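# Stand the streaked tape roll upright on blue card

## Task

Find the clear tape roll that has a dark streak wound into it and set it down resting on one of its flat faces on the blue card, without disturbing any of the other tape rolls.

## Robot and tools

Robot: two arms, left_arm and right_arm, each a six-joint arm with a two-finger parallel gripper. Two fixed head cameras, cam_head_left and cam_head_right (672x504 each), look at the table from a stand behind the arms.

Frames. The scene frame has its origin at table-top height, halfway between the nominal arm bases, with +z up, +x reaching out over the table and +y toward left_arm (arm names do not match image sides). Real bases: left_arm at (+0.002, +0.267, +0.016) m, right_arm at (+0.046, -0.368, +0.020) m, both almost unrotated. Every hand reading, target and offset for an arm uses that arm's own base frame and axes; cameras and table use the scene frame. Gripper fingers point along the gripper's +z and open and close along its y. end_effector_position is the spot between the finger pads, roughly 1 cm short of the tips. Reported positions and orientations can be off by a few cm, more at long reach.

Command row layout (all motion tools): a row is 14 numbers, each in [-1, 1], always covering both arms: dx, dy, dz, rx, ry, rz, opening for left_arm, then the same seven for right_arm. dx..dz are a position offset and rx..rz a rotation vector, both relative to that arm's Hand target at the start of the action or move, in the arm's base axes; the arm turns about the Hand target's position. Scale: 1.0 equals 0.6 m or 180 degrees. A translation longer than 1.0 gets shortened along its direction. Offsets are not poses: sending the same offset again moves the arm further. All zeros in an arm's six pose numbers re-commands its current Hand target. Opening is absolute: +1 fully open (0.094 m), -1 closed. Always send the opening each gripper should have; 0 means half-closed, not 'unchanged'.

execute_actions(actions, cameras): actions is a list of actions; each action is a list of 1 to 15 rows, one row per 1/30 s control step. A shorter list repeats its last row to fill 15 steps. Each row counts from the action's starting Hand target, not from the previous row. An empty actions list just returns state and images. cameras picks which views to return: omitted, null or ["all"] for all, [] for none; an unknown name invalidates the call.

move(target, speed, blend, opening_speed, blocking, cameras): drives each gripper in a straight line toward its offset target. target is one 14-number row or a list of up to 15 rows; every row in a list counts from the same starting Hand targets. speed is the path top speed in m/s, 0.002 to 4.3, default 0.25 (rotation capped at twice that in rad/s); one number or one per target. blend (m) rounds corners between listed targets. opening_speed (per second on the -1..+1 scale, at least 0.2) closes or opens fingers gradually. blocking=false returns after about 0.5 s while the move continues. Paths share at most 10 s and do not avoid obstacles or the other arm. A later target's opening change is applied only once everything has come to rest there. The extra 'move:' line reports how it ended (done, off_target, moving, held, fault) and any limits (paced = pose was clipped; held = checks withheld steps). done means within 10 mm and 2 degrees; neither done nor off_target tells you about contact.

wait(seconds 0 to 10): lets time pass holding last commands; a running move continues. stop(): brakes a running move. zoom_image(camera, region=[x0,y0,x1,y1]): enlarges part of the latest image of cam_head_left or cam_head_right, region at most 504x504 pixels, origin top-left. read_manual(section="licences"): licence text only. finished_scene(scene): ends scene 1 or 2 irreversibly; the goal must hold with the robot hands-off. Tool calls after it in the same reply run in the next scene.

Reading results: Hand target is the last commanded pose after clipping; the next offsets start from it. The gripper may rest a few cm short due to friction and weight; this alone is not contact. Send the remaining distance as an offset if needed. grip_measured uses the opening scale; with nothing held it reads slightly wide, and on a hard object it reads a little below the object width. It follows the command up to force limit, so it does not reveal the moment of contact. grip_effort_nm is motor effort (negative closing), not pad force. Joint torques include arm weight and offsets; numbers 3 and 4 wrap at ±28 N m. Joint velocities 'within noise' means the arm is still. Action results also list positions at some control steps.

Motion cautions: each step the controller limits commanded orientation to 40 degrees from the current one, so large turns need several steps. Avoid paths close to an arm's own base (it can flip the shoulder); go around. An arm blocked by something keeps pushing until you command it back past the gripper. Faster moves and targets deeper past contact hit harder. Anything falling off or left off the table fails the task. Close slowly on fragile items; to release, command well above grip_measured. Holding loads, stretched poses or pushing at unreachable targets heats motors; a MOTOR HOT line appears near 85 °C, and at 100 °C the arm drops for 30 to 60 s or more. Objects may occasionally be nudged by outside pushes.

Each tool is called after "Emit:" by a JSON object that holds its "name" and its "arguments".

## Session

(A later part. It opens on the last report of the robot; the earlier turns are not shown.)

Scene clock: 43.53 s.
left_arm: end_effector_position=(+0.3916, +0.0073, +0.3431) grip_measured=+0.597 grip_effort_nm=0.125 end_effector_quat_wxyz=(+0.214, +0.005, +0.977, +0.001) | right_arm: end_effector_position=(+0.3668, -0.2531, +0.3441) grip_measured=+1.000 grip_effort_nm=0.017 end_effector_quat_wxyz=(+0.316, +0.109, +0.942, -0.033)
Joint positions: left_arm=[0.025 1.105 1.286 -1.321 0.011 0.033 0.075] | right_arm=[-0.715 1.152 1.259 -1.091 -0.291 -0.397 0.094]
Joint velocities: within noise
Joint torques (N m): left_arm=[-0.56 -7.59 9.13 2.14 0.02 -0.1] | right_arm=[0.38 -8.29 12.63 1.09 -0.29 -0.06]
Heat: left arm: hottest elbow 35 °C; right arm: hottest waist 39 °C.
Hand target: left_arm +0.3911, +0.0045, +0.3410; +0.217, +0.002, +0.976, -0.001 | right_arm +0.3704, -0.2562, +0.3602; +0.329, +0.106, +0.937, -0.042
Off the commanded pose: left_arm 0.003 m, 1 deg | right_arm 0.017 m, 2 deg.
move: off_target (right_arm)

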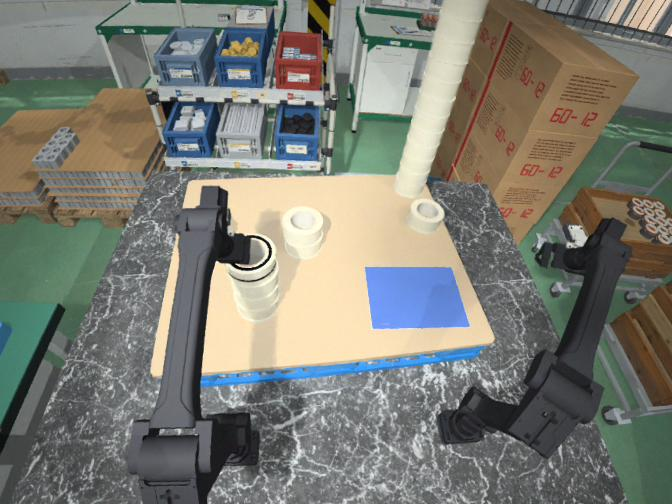

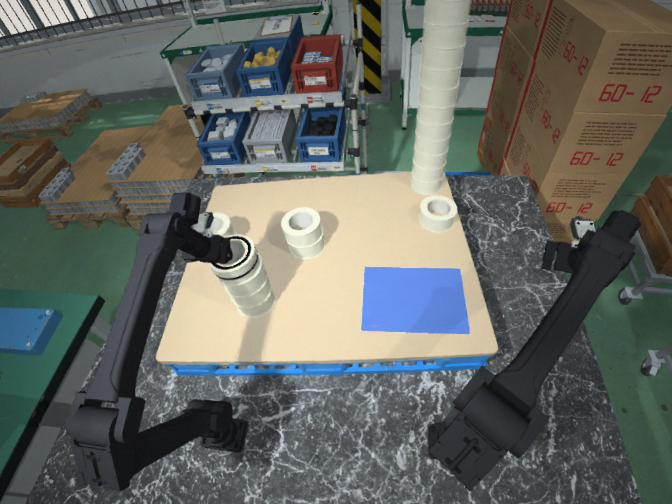

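Emit:
{"name": "move", "arguments": {"target": [0,0,0,0,0,0,0.1,0,0,0,0,0,0,1], "opening_speed": 0.3}}

Emit:
{"name": "zoom_image", "arguments": {"camera": "cam_head_right", "region": [170, 200, 290, 290]}}

Emit:
{"name": "zoom_image", "arguments": {"camera": "cam_head_left", "region": [190, 200, 310, 290]}}

Scene clock: 45.77 s.
left_arm: end_effector_position=(+0.3925, +0.0058, +0.3441) grip_measured=+0.104 grip_effort_nm=-0.164 end_effector_quat_wxyz=(+0.217, +0.004, +0.976, +0.000) | right_arm: end_effector_position=(+0.3668, -0.2531, +0.3441) grip_measured=+1.000 grip_effort_nm=0.017 end_effector_quat_wxyz=(+0.316, +0.109, +0.942, -0.033)
Joint positions: left_arm=[0.021 1.103 1.286 -1.316 0.011 0.026 0.052] | right_arm=[-0.715 1.152 1.259 -1.091 -0.291 -0.397 0.094]
Joint velocities: within noise
Joint torques (N m): left_arm=[-0.21 -7.59 9.07 1.87 0.01 -0.04] | right_arm=[0.44 -8.35 12.63 1.07 -0.29 -0.07]
Heat: left arm: hottest elbow 35 °C; right arm: hottest elbow 40 °C.
Hand target: left_arm +0.3911, +0.0045, +0.3410; +0.218, +0.002, +0.976, -0.001 | right_arm +0.3704, -0.2562, +0.3602; +0.329, +0.106, +0.937, -0.042
Off the commanded pose: left_arm 0.004 m, 0 deg | right_arm 0.017 m, 2 deg.
move: off_target (right_arm)

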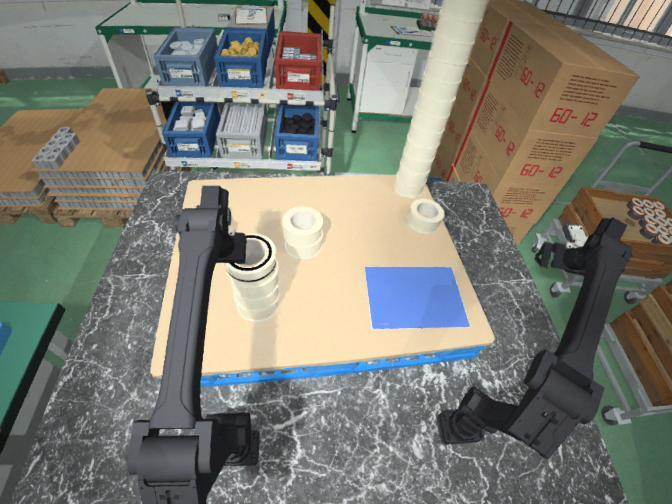

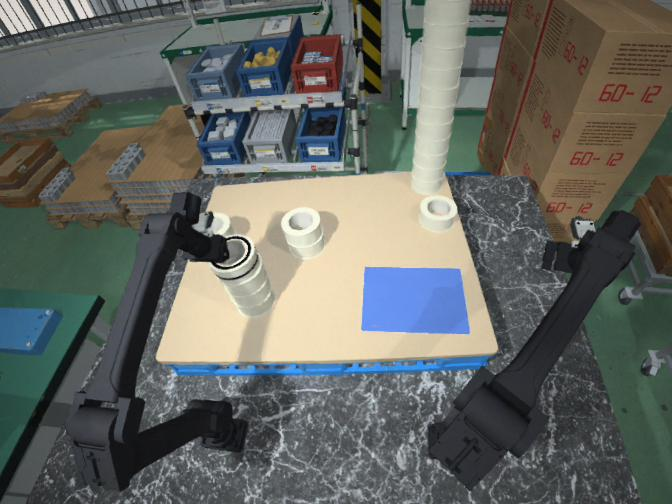

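Scaled by 4.200.

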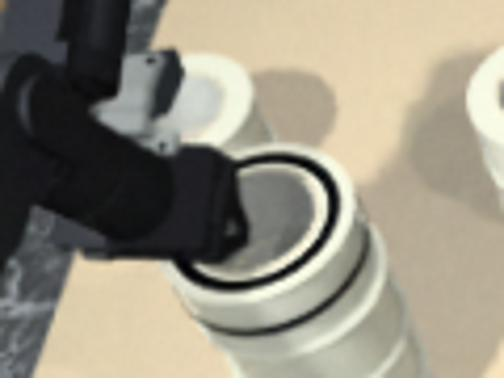

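Scaled by 4.200.

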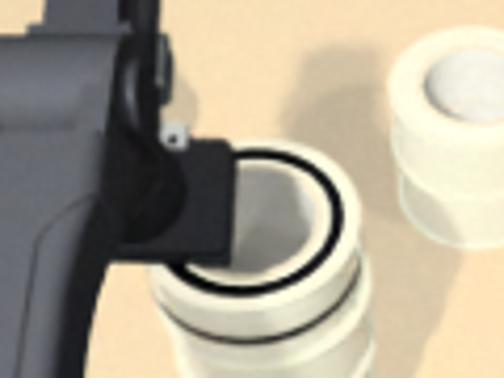

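Emit:
{"name": "move", "arguments": {"target": [0,0,0,0,0,0,-0.2,0,0,0,0,0,0,1], "opening_speed": 0.3}}

Emit:
{"name": "zoom_image", "arguments": {"camera": "cam_head_right", "region": [170, 200, 290, 290]}}

Emit:
{"name": "zoom_image", "arguments": {"camera": "cam_head_left", "region": [190, 200, 310, 290]}}

Scene clock: 47.27 s.
left_arm: end_effector_position=(+0.3929, +0.0042, +0.3448) grip_measured=-0.196 grip_effort_nm=-0.168 end_effector_quat_wxyz=(+0.219, +0.004, +0.976, -0.002) | right_arm: end_effector_position=(+0.3668, -0.2531, +0.3441) grip_measured=+1.000 grip_effort_nm=0.017 end_effector_quat_wxyz=(+0.316, +0.109, +0.942, -0.033)
Joint positions: left_arm=[0.018 1.102 1.286 -1.313 0.014 0.023 0.038] | right_arm=[-0.715 1.152 1.259 -1.091 -0.291 -0.397 0.094]
Joint velocities: within noise
Joint torques (N m): left_arm=[0.09 -7.47 9.06 1.85 -0.08 -0.03] | right_arm=[0.44 -8.35 12.62 1.1 -0.29 -0.06]
Heat: left arm: hottest elbow 35 °C; right arm: hottest elbow 40 °C.
Hand target: left_arm +0.3911, +0.0046, +0.3410; +0.217, +0.002, +0.976, +0.000 | right_arm +0.3704, -0.2562, +0.3602; +0.329, +0.106, +0.937, -0.042
Off the commanded pose: left_arm 0.004 m, 0 deg | right_arm 0.017 m, 2 deg.
move: off_target (right_arm)

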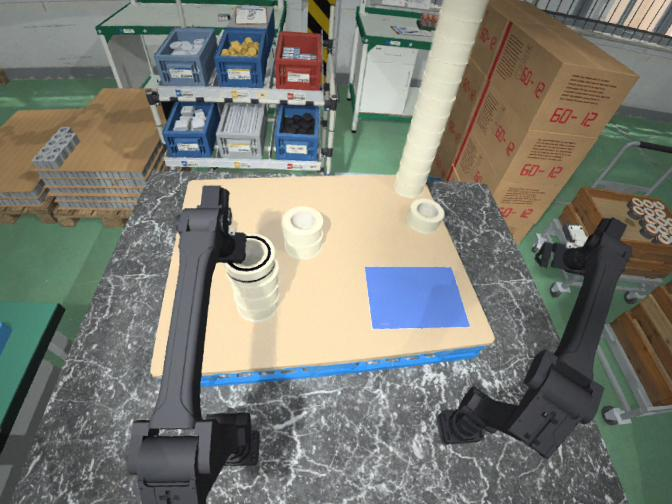

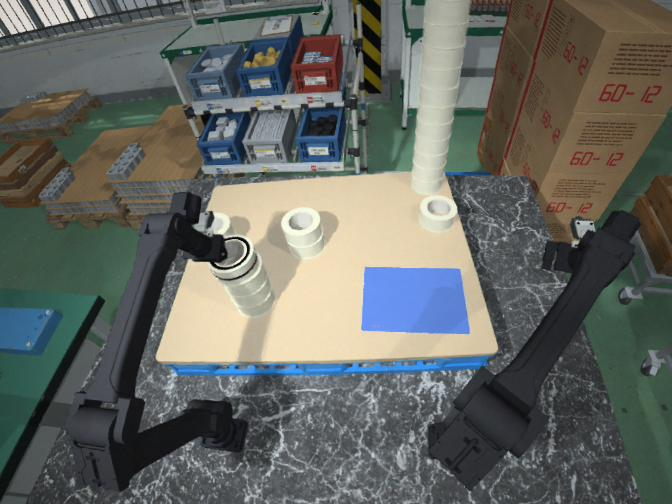

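Scaled by 4.200.

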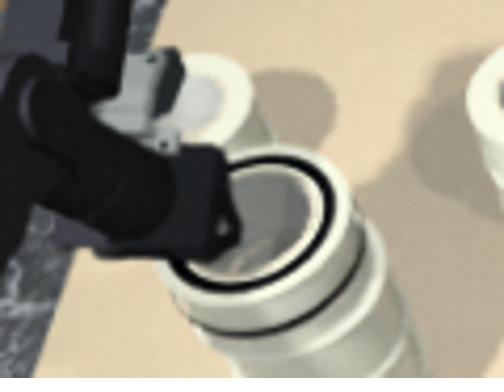

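Scaled by 4.200.

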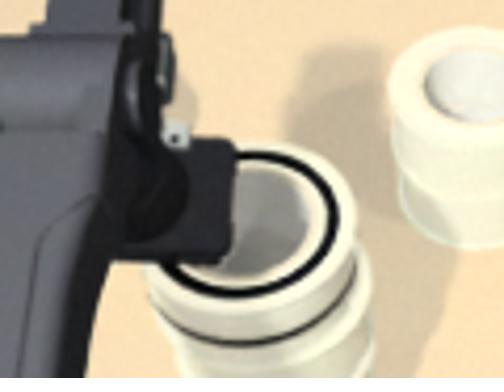

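Emit:
{"name": "move", "arguments": {"target": [0,-0.013,0,0,0,0,-0.2,0,0,0,0,0,0,1], "speed": 0.03, "cameras": []}}

Emit:
{"name": "move", "arguments": {"target": [0,0,0,0,0,0,-0.9,0,0,0,0,0,0,1], "opening_speed": 0.3}}

Emit:
{"name": "zoom_image", "arguments": {"camera": "cam_head_right", "region": [170, 200, 290, 290]}}

Emit:
{"name": "zoom_image", "arguments": {"camera": "cam_head_left", "region": [190, 200, 310, 290]}}

Scene clock: 49.90 s.
left_arm: end_effector_position=(+0.3928, +0.0013, +0.3449) grip_measured=-0.197 grip_effort_nm=-0.149 end_effector_quat_wxyz=(+0.219, +0.003, +0.976, +0.002) | right_arm: end_effector_position=(+0.3668, -0.2531, +0.3441) grip_measured=+1.000 grip_effort_nm=0.017 end_effector_quat_wxyz=(+0.316, +0.109, +0.942, -0.033)
Joint positions: left_arm=[0.005 1.102 1.286 -1.313 0 0.012 0.038] | right_arm=[-0.715 1.152 1.259 -1.091 -0.291 -0.397 0.094]
Joint velocities: within noise
Joint torques (N m): left_arm=[-0.97 -7.59 9.07 1.81 0.07 -0.15] | right_arm=[0.5 -8.29 12.63 1.1 -0.29 -0.07]
Heat: left arm: hottest elbow 35 °C; right arm: hottest elbow 40 °C.
Hand target: left_arm +0.3911, -0.0033, +0.3411; +0.218, +0.002, +0.976, -0.001 | right_arm +0.3704, -0.2562, +0.3602; +0.329, +0.106, +0.937, -0.042
Off the commanded pose: left_arm 0.006 m, 0 deg | right_arm 0.017 m, 2 deg.
move: off_target (right_arm)
No camera images: "cameras" was empty.

Scene clock: 52.43 s.
left_arm: end_effector_position=(+0.3927, +0.0023, +0.3450) grip_measured=-0.297 grip_effort_nm=-1.043 end_effector_quat_wxyz=(+0.219, +0.001, +0.976, +0.004) | right_arm: end_effector_position=(+0.3668, -0.2531, +0.3441) grip_measured=+1.000 grip_effort_nm=0.017 end_effector_quat_wxyz=(+0.316, +0.109, +0.942, -0.033)
Joint positions: left_arm=[0.005 1.102 1.286 -1.313 -0.006 0.009 0.033] | right_arm=[-0.715 1.152 1.259 -1.091 -0.291 -0.397 0.094]
Joint velocities: within noise
Joint torques (N m): left_arm=[-1.08 -7.3 9.05 1.81 0.3 -0.09] | right_arm=[0.44 -8.35 12.63 1.09 -0.29 -0.07]
Heat: left arm: hottest elbow 35 °C; right arm: hottest elbow 40 °C.
Hand target: left_arm +0.3911, -0.0033, +0.3410; +0.217, +0.002, +0.976, -0.001 | right_arm +0.3704, -0.2562, +0.3602; +0.329, +0.106, +0.937, -0.042
Off the commanded pose: left_arm 0.007 m, 1 deg | right_arm 0.017 m, 2 deg.
move: off_target (right_arm)

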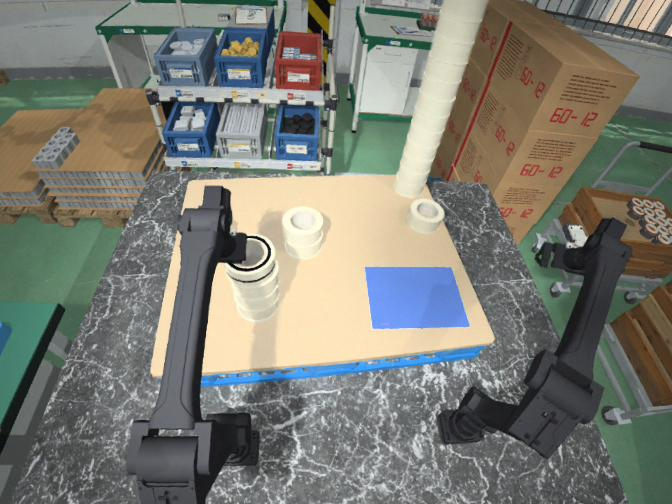

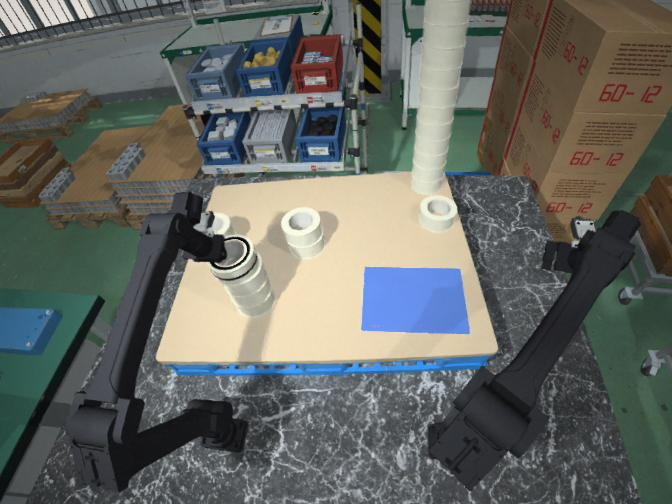

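Scaled by 4.200.

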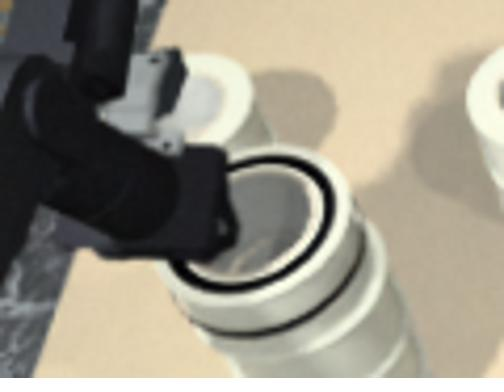

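Scaled by 4.200.

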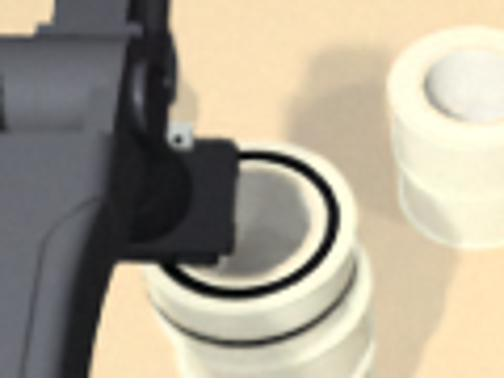

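Emit:
{"name": "move", "arguments": {"target": [0,0.008,0.08,0,0,0,-1,0,0,0,0,0,0,1], "speed": 0.05}}

Emit:
{"name": "zoom_image", "arguments": {"camera": "cam_head_right", "region": [170, 200, 290, 320]}}

Emit:
{"name": "zoom_image", "arguments": {"camera": "cam_head_left", "region": [190, 200, 310, 320]}}

Scene clock: 54.23 s.
left_arm: end_effector_position=(+0.3797, +0.0016, +0.3515) grip_measured=-0.318 grip_effort_nm=-1.043 end_effector_quat_wxyz=(+0.180, +0.002, +0.984, +0.002) | right_arm: end_effector_position=(+0.3668, -0.2531, +0.3441) grip_measured=+1.000 grip_effort_nm=0.017 end_effector_quat_wxyz=(+0.316, +0.109, +0.942, -0.033)
Joint positions: left_arm=[0.005 1.123 1.34 -1.426 -0.002 0.009 0.032] | right_arm=[-0.715 1.152 1.259 -1.091 -0.291 -0.397 0.094]
Joint velocities: within noise
Joint torques (N m): left_arm=[0.21 -7.36 16.87 1.35 0.36 0.04] | right_arm=[0.44 -8.35 12.64 1.09 -0.29 -0.06]
Heat: left arm: hottest elbow 36 °C; right arm: hottest elbow 41 °C.
Hand target: left_arm +0.3910, +0.0015, +0.3889; +0.217, +0.002, +0.976, -0.001 | right_arm +0.3704, -0.2562, +0.3602; +0.329, +0.106, +0.937, -0.042
Off the commanded pose: left_arm 0.039 m, 4 deg | right_arm 0.017 m, 2 deg.
move: off_target (left_arm, right_arm)

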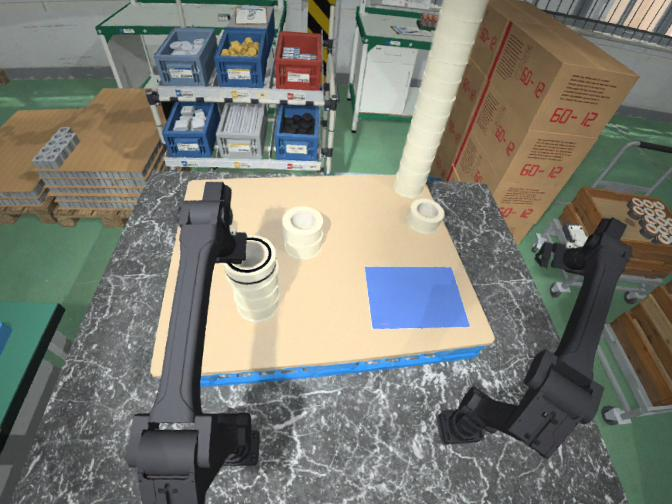

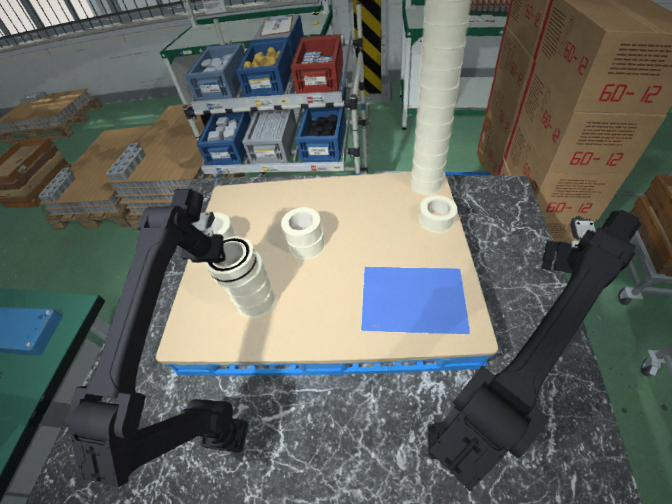

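Scaled by 4.200.

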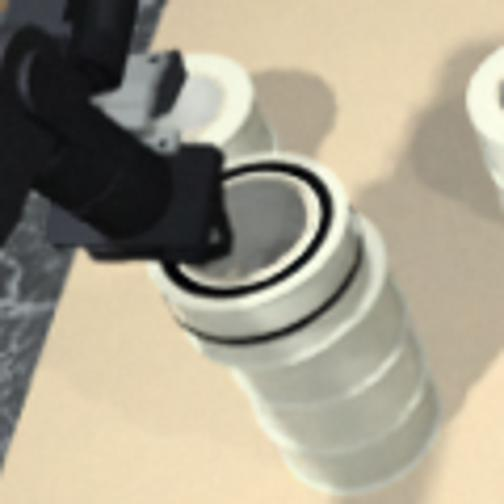

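Scaled by 4.200.

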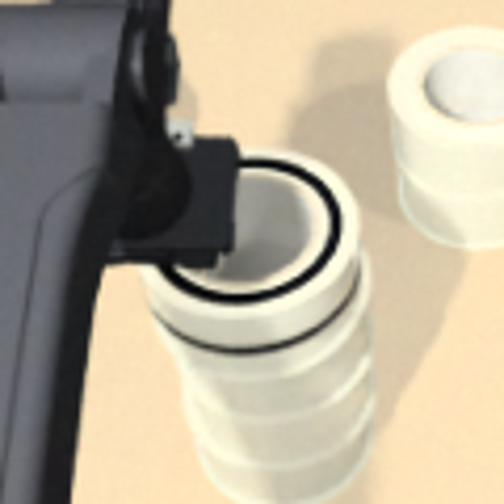

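Emit:
{"name": "move", "arguments": {"target": [0.02,0.0,0.06,0,-0.02,0,-1,0,0,0,0,0,0,1], "speed": 0.04}}

Emit:
{"name": "zoom_image", "arguments": {"camera": "cam_head_right", "region": [170, 200, 290, 320]}}

Emit:
{"name": "zoom_image", "arguments": {"camera": "cam_head_left", "region": [190, 200, 310, 320]}}

Scene clock: 55.93 s.
left_arm: end_effector_position=(+0.3939, +0.0016, +0.3874) grip_measured=-0.318 grip_effort_nm=-1.048 end_effector_quat_wxyz=(+0.211, +0.002, +0.978, +0.002) | right_arm: end_effector_position=(+0.3668, -0.2531, +0.3441) grip_measured=+1.000 grip_effort_nm=0.022 end_effector_quat_wxyz=(+0.316, +0.109, +0.942, -0.033)
Joint positions: left_arm=[0.005 1.142 1.434 -1.439 -0.002 0.009 0.032] | right_arm=[-0.715 1.152 1.259 -1.091 -0.291 -0.397 0.094]
Joint velocities: within noise
Joint torques (N m): left_arm=[0.21 -7.12 16.84 1.59 0.38 0.04] | right_arm=[0.44 -8.35 12.66 1.09 -0.29 -0.06]
Heat: left arm: hottest elbow 36 °C; right arm: hottest elbow 41 °C.
Hand target: left_arm +0.4031, +0.0015, +0.4252; +0.248, +0.002, +0.969, +0.000 | right_arm +0.3704, -0.2562, +0.3602; +0.329, +0.106, +0.937, -0.042
Off the commanded pose: left_arm 0.039 m, 4 deg | right_arm 0.017 m, 2 deg.
move: off_target (left_arm, right_arm)

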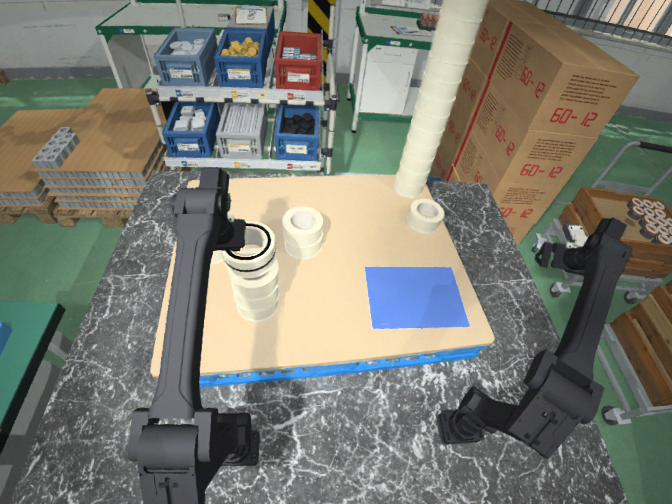

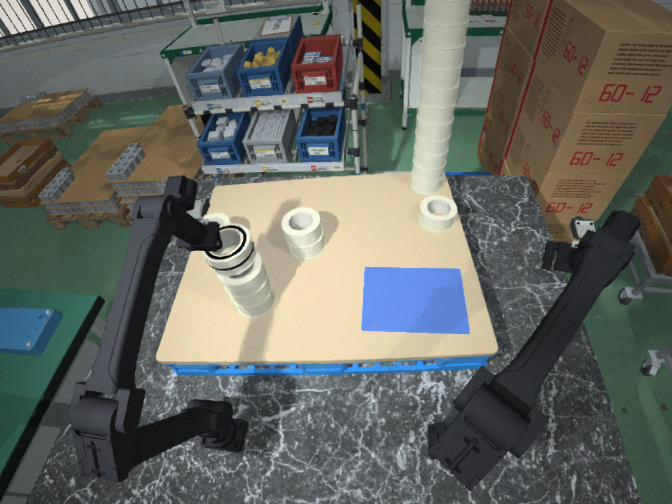

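Scaled by 4.200.

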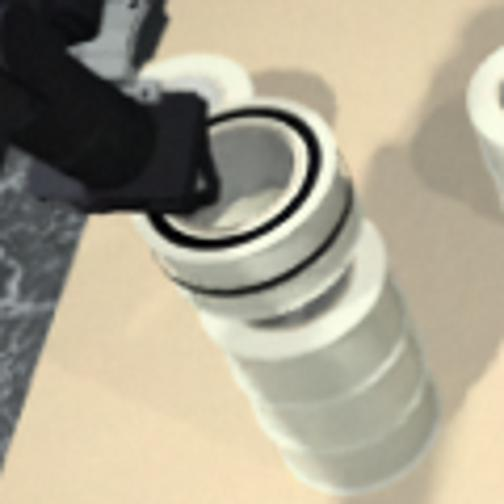

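Scaled by 4.200.

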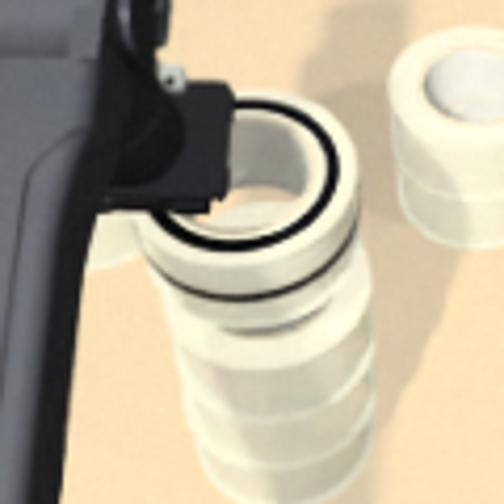

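Emit:
{"name": "move", "arguments": {"target": [[0,0,0.1,0,0,0,-1,0,0,0,0,0,0,1],[0.13,-0.37,0.1,0,0,-0.139,-1,0,0,0,0,0,0,1],[0.087,-0.852,0.1,0,0,-0.278,-1,0,0,0,0,0,0,1]], "speed": 0.12, "blend": [0.02,0.06,0]}}

Emit:
{"name": "zoom_image", "arguments": {"camera": "cam_head_left", "region": [300, 190, 500, 340]}}

Emit:
{"name": "zoom_image", "arguments": {"camera": "cam_head_right", "region": [300, 190, 500, 340]}}

Scene clock: 62.83 s.
left_arm: end_effector_position=(+0.4593, -0.5103, +0.4494) grip_measured=-0.318 grip_effort_nm=-1.043 end_effector_quat_wxyz=(+0.235, +0.406, +0.877, -0.107) | right_arm: end_effector_position=(+0.3668, -0.2531, +0.3441) grip_measured=+1.000 grip_effort_nm=0.017 end_effector_quat_wxyz=(+0.316, +0.109, +0.942, -0.033)
Joint positions: left_arm=[-0.834 2.055 2.702 -1.696 0.014 0.03 0.032] | right_arm=[-0.715 1.152 1.259 -1.091 -0.291 -0.397 0.094]
Joint velocities: within noise
Joint torques (N m): left_arm=[0.09 -20.37 14.86 1.58 0.35 0.05] | right_arm=[0.38 -8.29 12.63 1.1 -0.29 -0.06]
Heat: left arm: hottest elbow 38 °C; right arm: hottest elbow 41 °C.
Hand target: left_arm +0.4553, -0.5097, +0.4850; +0.225, +0.411, +0.877, -0.106 | right_arm +0.3704, -0.2562, +0.3602; +0.329, +0.106, +0.937, -0.042
Off the commanded pose: left_arm 0.036 m, 1 deg | right_arm 0.017 m, 2 deg.
joint sent to its limit (left arm) — joint 4 (wrist pitch), lower limit. The joint targets are off in orientation, not in position.
move: off_target (left_arm, right_arm)

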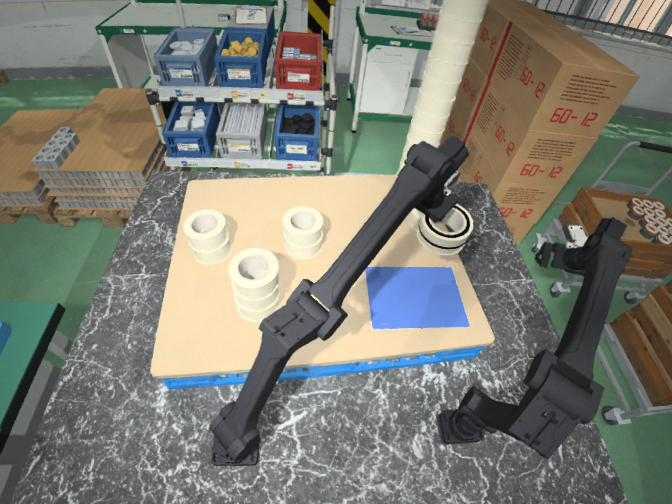

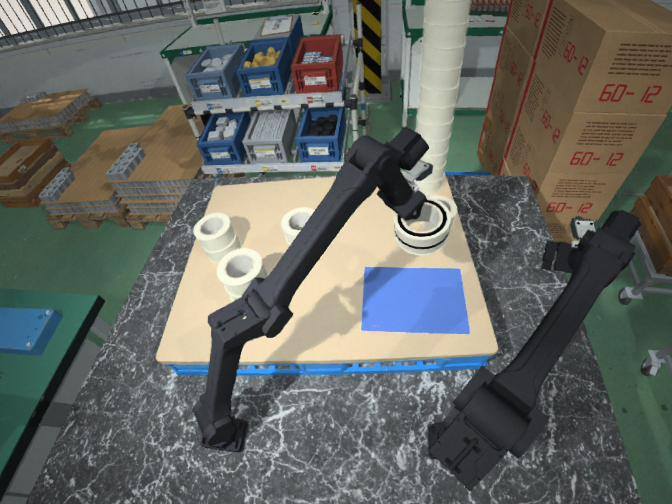

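Scaled by 2.520.

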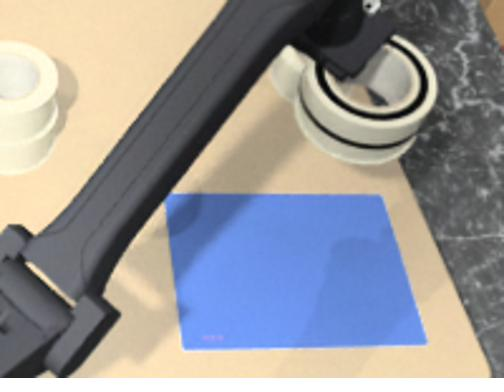

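Scaled by 2.520.

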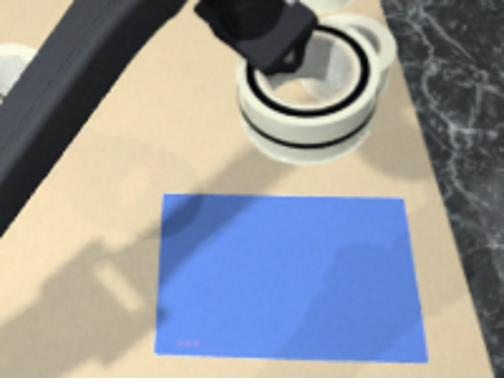

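Emit:
{"name": "move", "arguments": {"target": [-0.02,0,-0.41,0,0,0,-1,0,0,0,0,0,0,1], "speed": 0.1}}

Emit:
{"name": "zoom_image", "arguments": {"camera": "cam_head_left", "region": [340, 220, 500, 340]}}

Emit:
{"name": "zoom_image", "arguments": {"camera": "cam_head_right", "region": [340, 220, 500, 340]}}

Scene clock: 66.20 s.
left_arm: end_effector_position=(+0.4463, -0.5022, +0.2078) grip_measured=-0.318 grip_effort_nm=-1.043 end_effector_quat_wxyz=(+0.196, +0.413, +0.885, -0.090) | right_arm: end_effector_position=(+0.3668, -0.2531, +0.3441) grip_measured=+1.000 grip_effort_nm=0.012 end_effector_quat_wxyz=(+0.316, +0.109, +0.942, -0.033)
Joint positions: left_arm=[-0.841 1.841 1.724 -1.021 0.011 0.03 0.032] | right_arm=[-0.715 1.152 1.259 -1.091 -0.291 -0.397 0.094]
Joint velocities: within noise
Joint torques (N m): left_arm=[-0.67 -21.36 10.74 2.58 0.24 -0.05] | right_arm=[0.38 -8.41 12.66 1.1 -0.28 -0.06]
Heat: left arm: hottest elbow 38 °C; right arm: hottest elbow 42 °C.
Hand target: left_arm +0.4432, -0.5097, +0.2390; +0.224, +0.411, +0.877, -0.106 | right_arm +0.3704, -0.2562, +0.3602; +0.329, +0.106, +0.937, -0.042
Off the commanded pose: left_arm 0.032 m, 4 deg | right_arm 0.017 m, 2 deg.
move: off_target (left_arm, right_arm)

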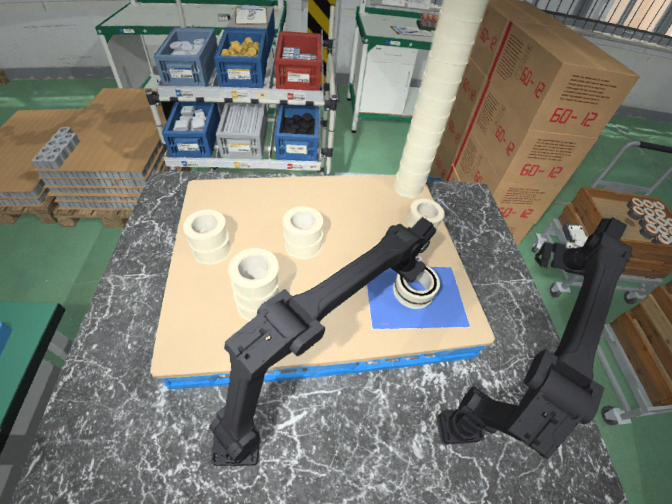

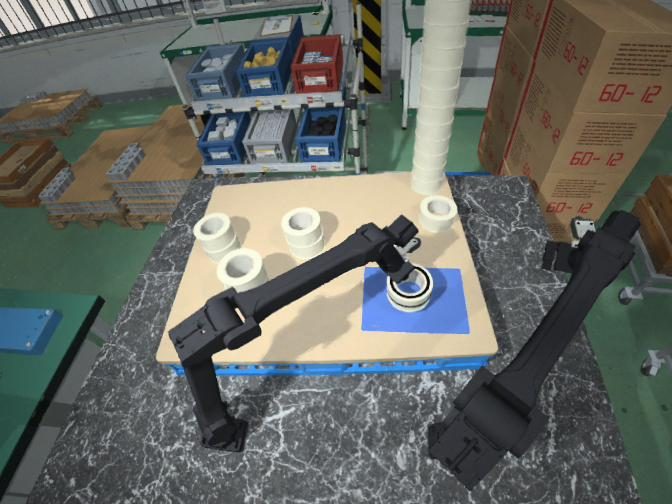

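Scaled by 3.150.

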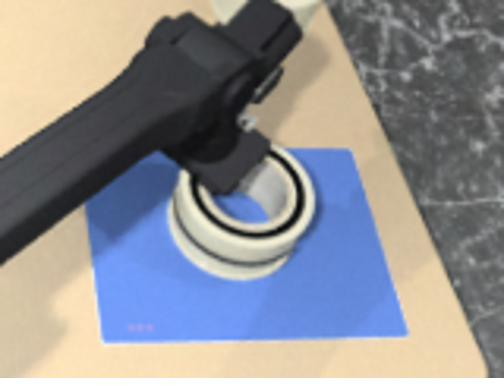

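Scaled by 3.150.

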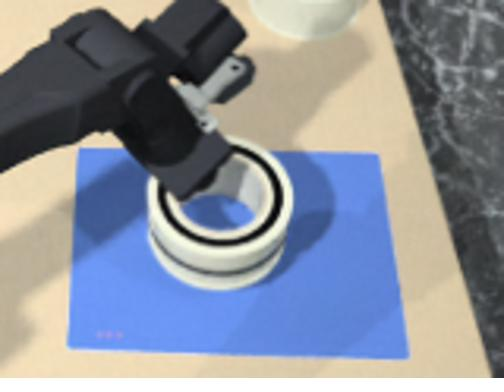

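Emit:
{"name": "move", "arguments": {"target": [-0.025,0,-0.045,0,0,0,-1,0,0,0,0,0,0,1], "speed": 0.04}}

Emit:
{"name": "zoom_image", "arguments": {"camera": "cam_head_left", "region": [340, 220, 500, 340]}}

Emit:
{"name": "zoom_image", "arguments": {"camera": "cam_head_right", "region": [340, 220, 500, 340]}}

Scene clock: 67.80 s.
left_arm: end_effector_position=(+0.4305, -0.5021, +0.1769) grip_measured=-0.318 grip_effort_nm=-1.043 end_effector_quat_wxyz=(+0.193, +0.421, +0.882, -0.087) | right_arm: end_effector_position=(+0.3668, -0.2531, +0.3441) grip_measured=+1.000 grip_effort_nm=0.017 end_effector_quat_wxyz=(+0.316, +0.109, +0.942, -0.033)
Joint positions: left_arm=[-0.861 1.83 1.628 -0.942 0.002 0.029 0.032] | right_arm=[-0.715 1.152 1.259 -1.091 -0.291 -0.397 0.094]
Joint velocities: within noise
Joint torques (N m): left_arm=[-0.44 -21.83 10.58 2.44 0.22 -0.19] | right_arm=[0.5 -8.29 12.63 1.09 -0.29 -0.07]
Heat: left arm: hottest elbow 38 °C; right arm: hottest elbow 42 °C.
Hand target: left_arm +0.4283, -0.5097, +0.2120; +0.225, +0.411, +0.877, -0.106 | right_arm +0.3704, -0.2562, +0.3602; +0.329, +0.106, +0.937, -0.042
Off the commanded pose: left_arm 0.036 m, 4 deg | right_arm 0.017 m, 2 deg.
move: off_target (left_arm, right_arm)

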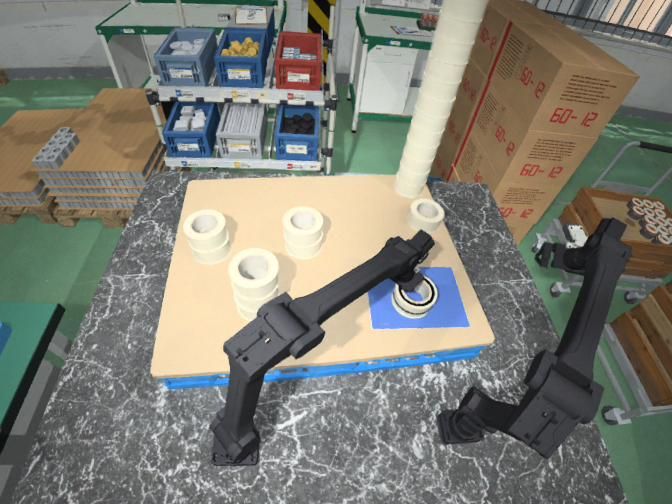

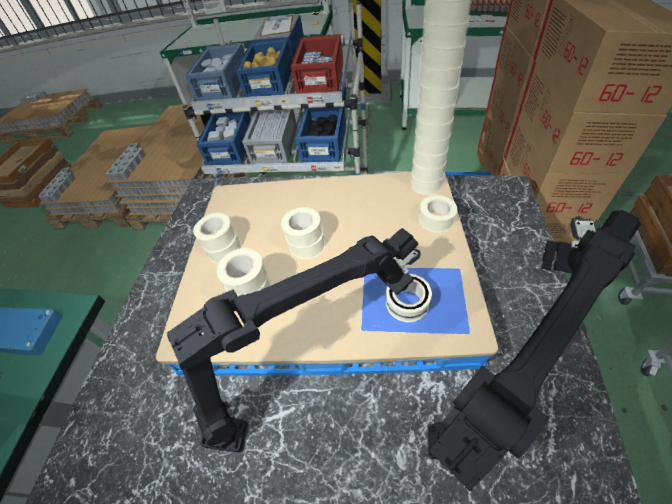

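Scaled by 3.150.

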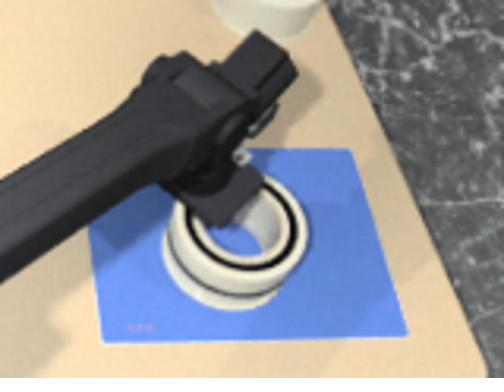

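Scaled by 3.150.

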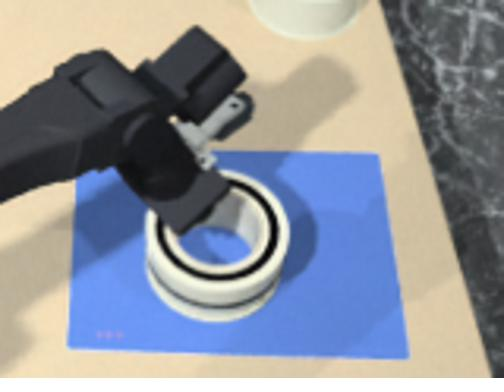

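Emit:
{"name": "move", "arguments": {"target": [0,0,-0.025,0,0,0,-1,0,0,0,0,0,0,1], "speed": 0.03, "cameras": []}}

Emit:
{"name": "move", "arguments": {"target": [0,0,-0.025,0,0,0,-1,0,0,0,0,0,0,1], "speed": 0.03}}

Emit:
{"name": "zoom_image", "arguments": {"camera": "cam_head_left", "region": [340, 220, 500, 340]}}

Emit:
{"name": "zoom_image", "arguments": {"camera": "cam_head_right", "region": [340, 220, 500, 340]}}

Scene clock: 69.03 s.
left_arm: end_effector_position=(+0.4299, -0.5015, +0.1719) grip_measured=-0.318 grip_effort_nm=-1.043 end_effector_quat_wxyz=(+0.199, +0.420, +0.881, -0.089) | right_arm: end_effector_position=(+0.3668, -0.2531, +0.3441) grip_measured=+1.000 grip_effort_nm=0.017 end_effector_quat_wxyz=(+0.316, +0.109, +0.942, -0.033)
Joint positions: left_arm=[-0.861 1.824 1.603 -0.91 0.002 0.028 0.032] | right_arm=[-0.715 1.152 1.259 -1.091 -0.291 -0.397 0.094]
Joint velocities: within noise
Joint torques (N m): left_arm=[-0.62 -20.37 10.09 2.61 0.2 -0.2] | right_arm=[0.38 -8.23 12.6 1.07 -0.29 -0.06]
Heat: left arm: hottest elbow 38 °C; right arm: hottest elbow 42 °C.
Hand target: left_arm +0.4283, -0.5096, +0.1970; +0.224, +0.411, +0.877, -0.106 | right_arm +0.3704, -0.2562, +0.3602; +0.329, +0.106, +0.937, -0.042
Off the commanded pose: left_arm 0.026 m, 4 deg | right_arm 0.017 m, 2 deg.
move: off_target (left_arm, right_arm)
No camera images: "cameras" was empty.

Scene clock: 69.93 s.
left_arm: end_effector_position=(+0.4296, -0.5011, +0.1725) grip_measured=-0.318 grip_effort_nm=-1.043 end_effector_quat_wxyz=(+0.208, +0.419, +0.879, -0.093) | right_arm: end_effector_position=(+0.3668, -0.2531, +0.3441) grip_measured=+1.000 grip_effort_nm=0.017 end_effector_quat_wxyz=(+0.316, +0.109, +0.942, -0.033)
Joint positions: left_arm=[-0.861 1.811 1.581 -0.88 0.002 0.028 0.032] | right_arm=[-0.715 1.152 1.259 -1.091 -0.291 -0.397 0.094]
Joint velocities: within noise
Joint torques (N m): left_arm=[-0.5 -18.84 9.55 2.93 0.17 -0.18] | right_arm=[0.44 -8.35 12.64 1.09 -0.29 -0.06]
Heat: left arm: hottest elbow 38 °C; right arm: hottest elbow 42 °C.
Hand target: left_arm +0.4283, -0.5097, +0.1821; +0.225, +0.411, +0.877, -0.106 | right_arm +0.3704, -0.2562, +0.3602; +0.329, +0.106, +0.937, -0.042
Off the commanded pose: left_arm 0.013 m, 3 deg | right_arm 0.017 m, 2 deg.
move: off_target (left_arm, right_arm)

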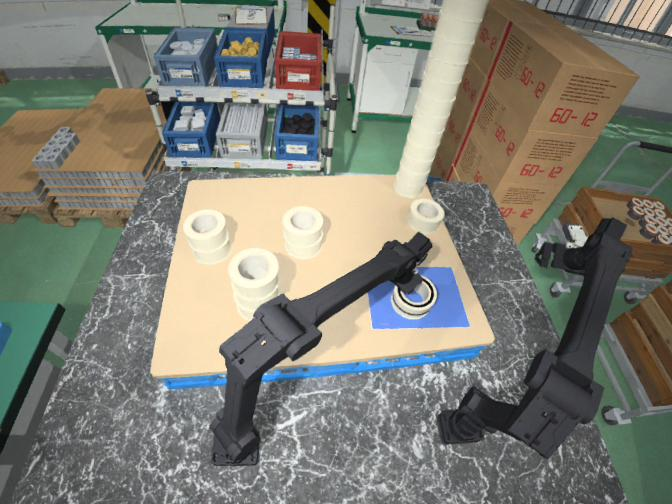

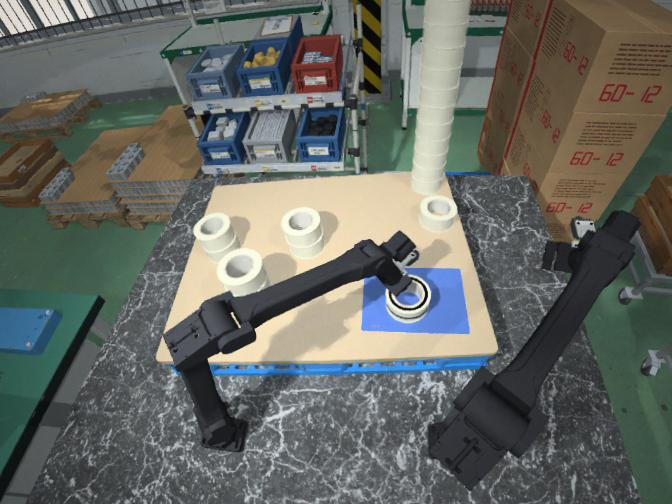

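Scaled by 3.150.

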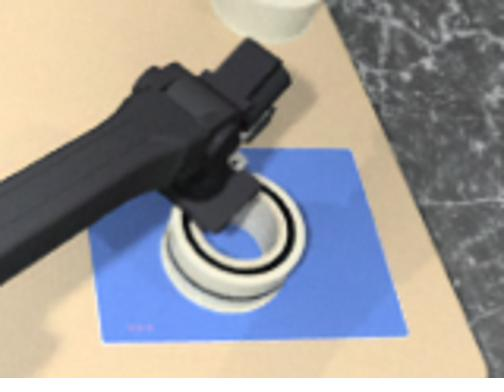

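Scaled by 3.150.

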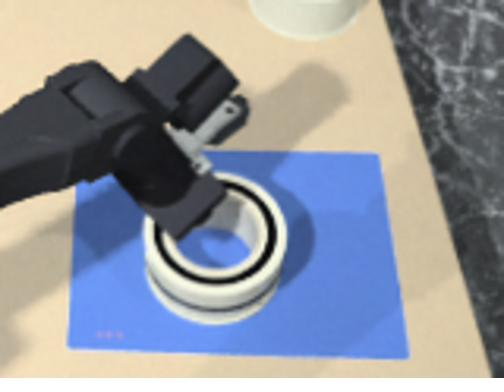

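Emit:
{"name": "move", "arguments": {"target": [0,0.0,-0.02,0,0,0,-1,0,0,0,0,0,0,1], "speed": 0.03, "cameras": []}}

Emit:
{"name": "move", "arguments": {"target": [0,0,0,0,0,0,0.0,0,0,0,0,0,0,1], "opening_speed": 0.3}}

Emit:
{"name": "zoom_image", "arguments": {"camera": "cam_head_left", "region": [340, 220, 500, 340]}}

Emit:
{"name": "zoom_image", "arguments": {"camera": "cam_head_right", "region": [340, 220, 500, 340]}}

Scene clock: 71.27 s.
left_arm: end_effector_position=(+0.4302, -0.5020, +0.1732) grip_measured=-0.318 grip_effort_nm=-1.048 end_effector_quat_wxyz=(+0.217, +0.417, +0.877, -0.098) | right_arm: end_effector_position=(+0.3668, -0.2531, +0.3441) grip_measured=+1.000 grip_effort_nm=0.017 end_effector_quat_wxyz=(+0.316, +0.109, +0.942, -0.033)
Joint positions: left_arm=[-0.861 1.803 1.565 -0.851 0.003 0.027 0.032] | right_arm=[-0.715 1.152 1.259 -1.091 -0.291 -0.397 0.094]
Joint velocities: within noise
Joint torques (N m): left_arm=[-0.67 -17.61 9.24 3.12 0.14 -0.17] | right_arm=[0.44 -8.23 12.64 1.11 -0.28 -0.06]
Heat: left arm: hottest elbow 38 °C; right arm: hottest elbow 42 °C.
Hand target: left_arm +0.4283, -0.5096, +0.1700; +0.224, +0.411, +0.877, -0.105 | right_arm +0.3704, -0.2562, +0.3602; +0.329, +0.106, +0.937, -0.042
Off the commanded pose: left_arm 0.008 m, 1 deg | right_arm 0.017 m, 2 deg.
move: off_target (right_arm)
No camera images: "cameras" was empty.

Scene clock: 74.90 s.
left_arm: end_effector_position=(+0.4314, -0.5062, +0.1750) grip_measured=-0.004 grip_effort_nm=0.120 end_effector_quat_wxyz=(+0.225, +0.413, +0.876, -0.103) | right_arm: end_effector_position=(+0.3668, -0.2531, +0.3441) grip_measured=+1.000 grip_effort_nm=0.017 end_effector_quat_wxyz=(+0.316, +0.109, +0.942, -0.033)
Joint positions: left_arm=[-0.863 1.803 1.563 -0.831 0.004 0.017 0.047] | right_arm=[-0.715 1.152 1.259 -1.091 -0.291 -0.397 0.094]
Joint velocities: within noise
Joint torques (N m): left_arm=[-0.26 -17.67 9.36 2.24 0.08 -0.09] | right_arm=[0.44 -8.35 12.62 1.09 -0.29 -0.07]
Heat: left arm: hottest elbow 38 °C; right arm: hottest elbow 42 °C.
Hand target: left_arm +0.4282, -0.5097, +0.1699; +0.224, +0.411, +0.877, -0.106 | right_arm +0.3704, -0.2562, +0.3602; +0.329, +0.106, +0.937, -0.042
Off the commanded pose: left_arm 0.007 m, 0 deg | right_arm 0.017 m, 2 deg.
move: off_target (right_arm)

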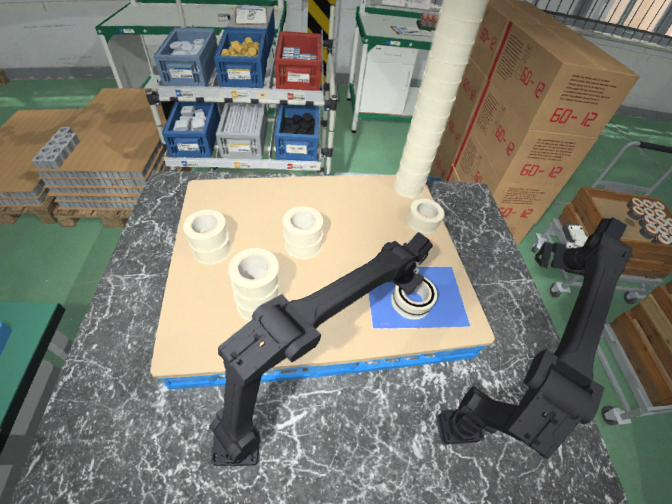

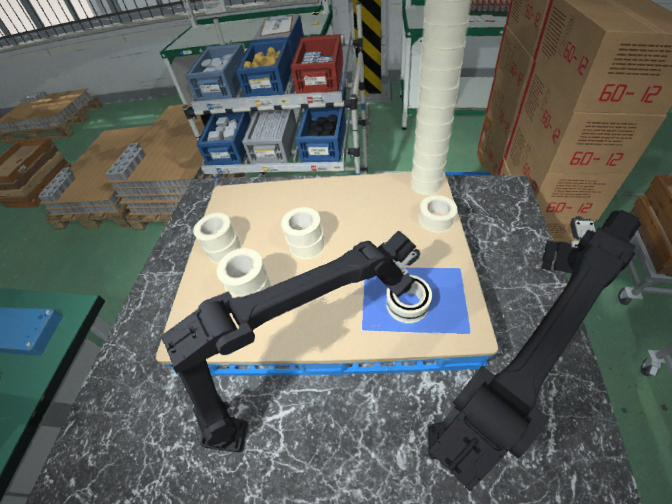

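Scaled by 3.150.

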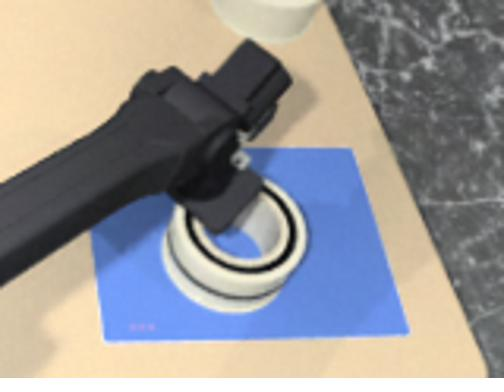

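Scaled by 3.150.

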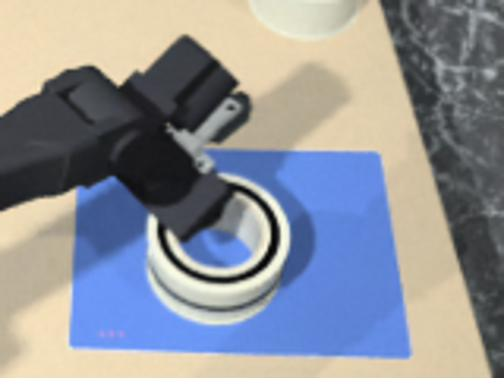

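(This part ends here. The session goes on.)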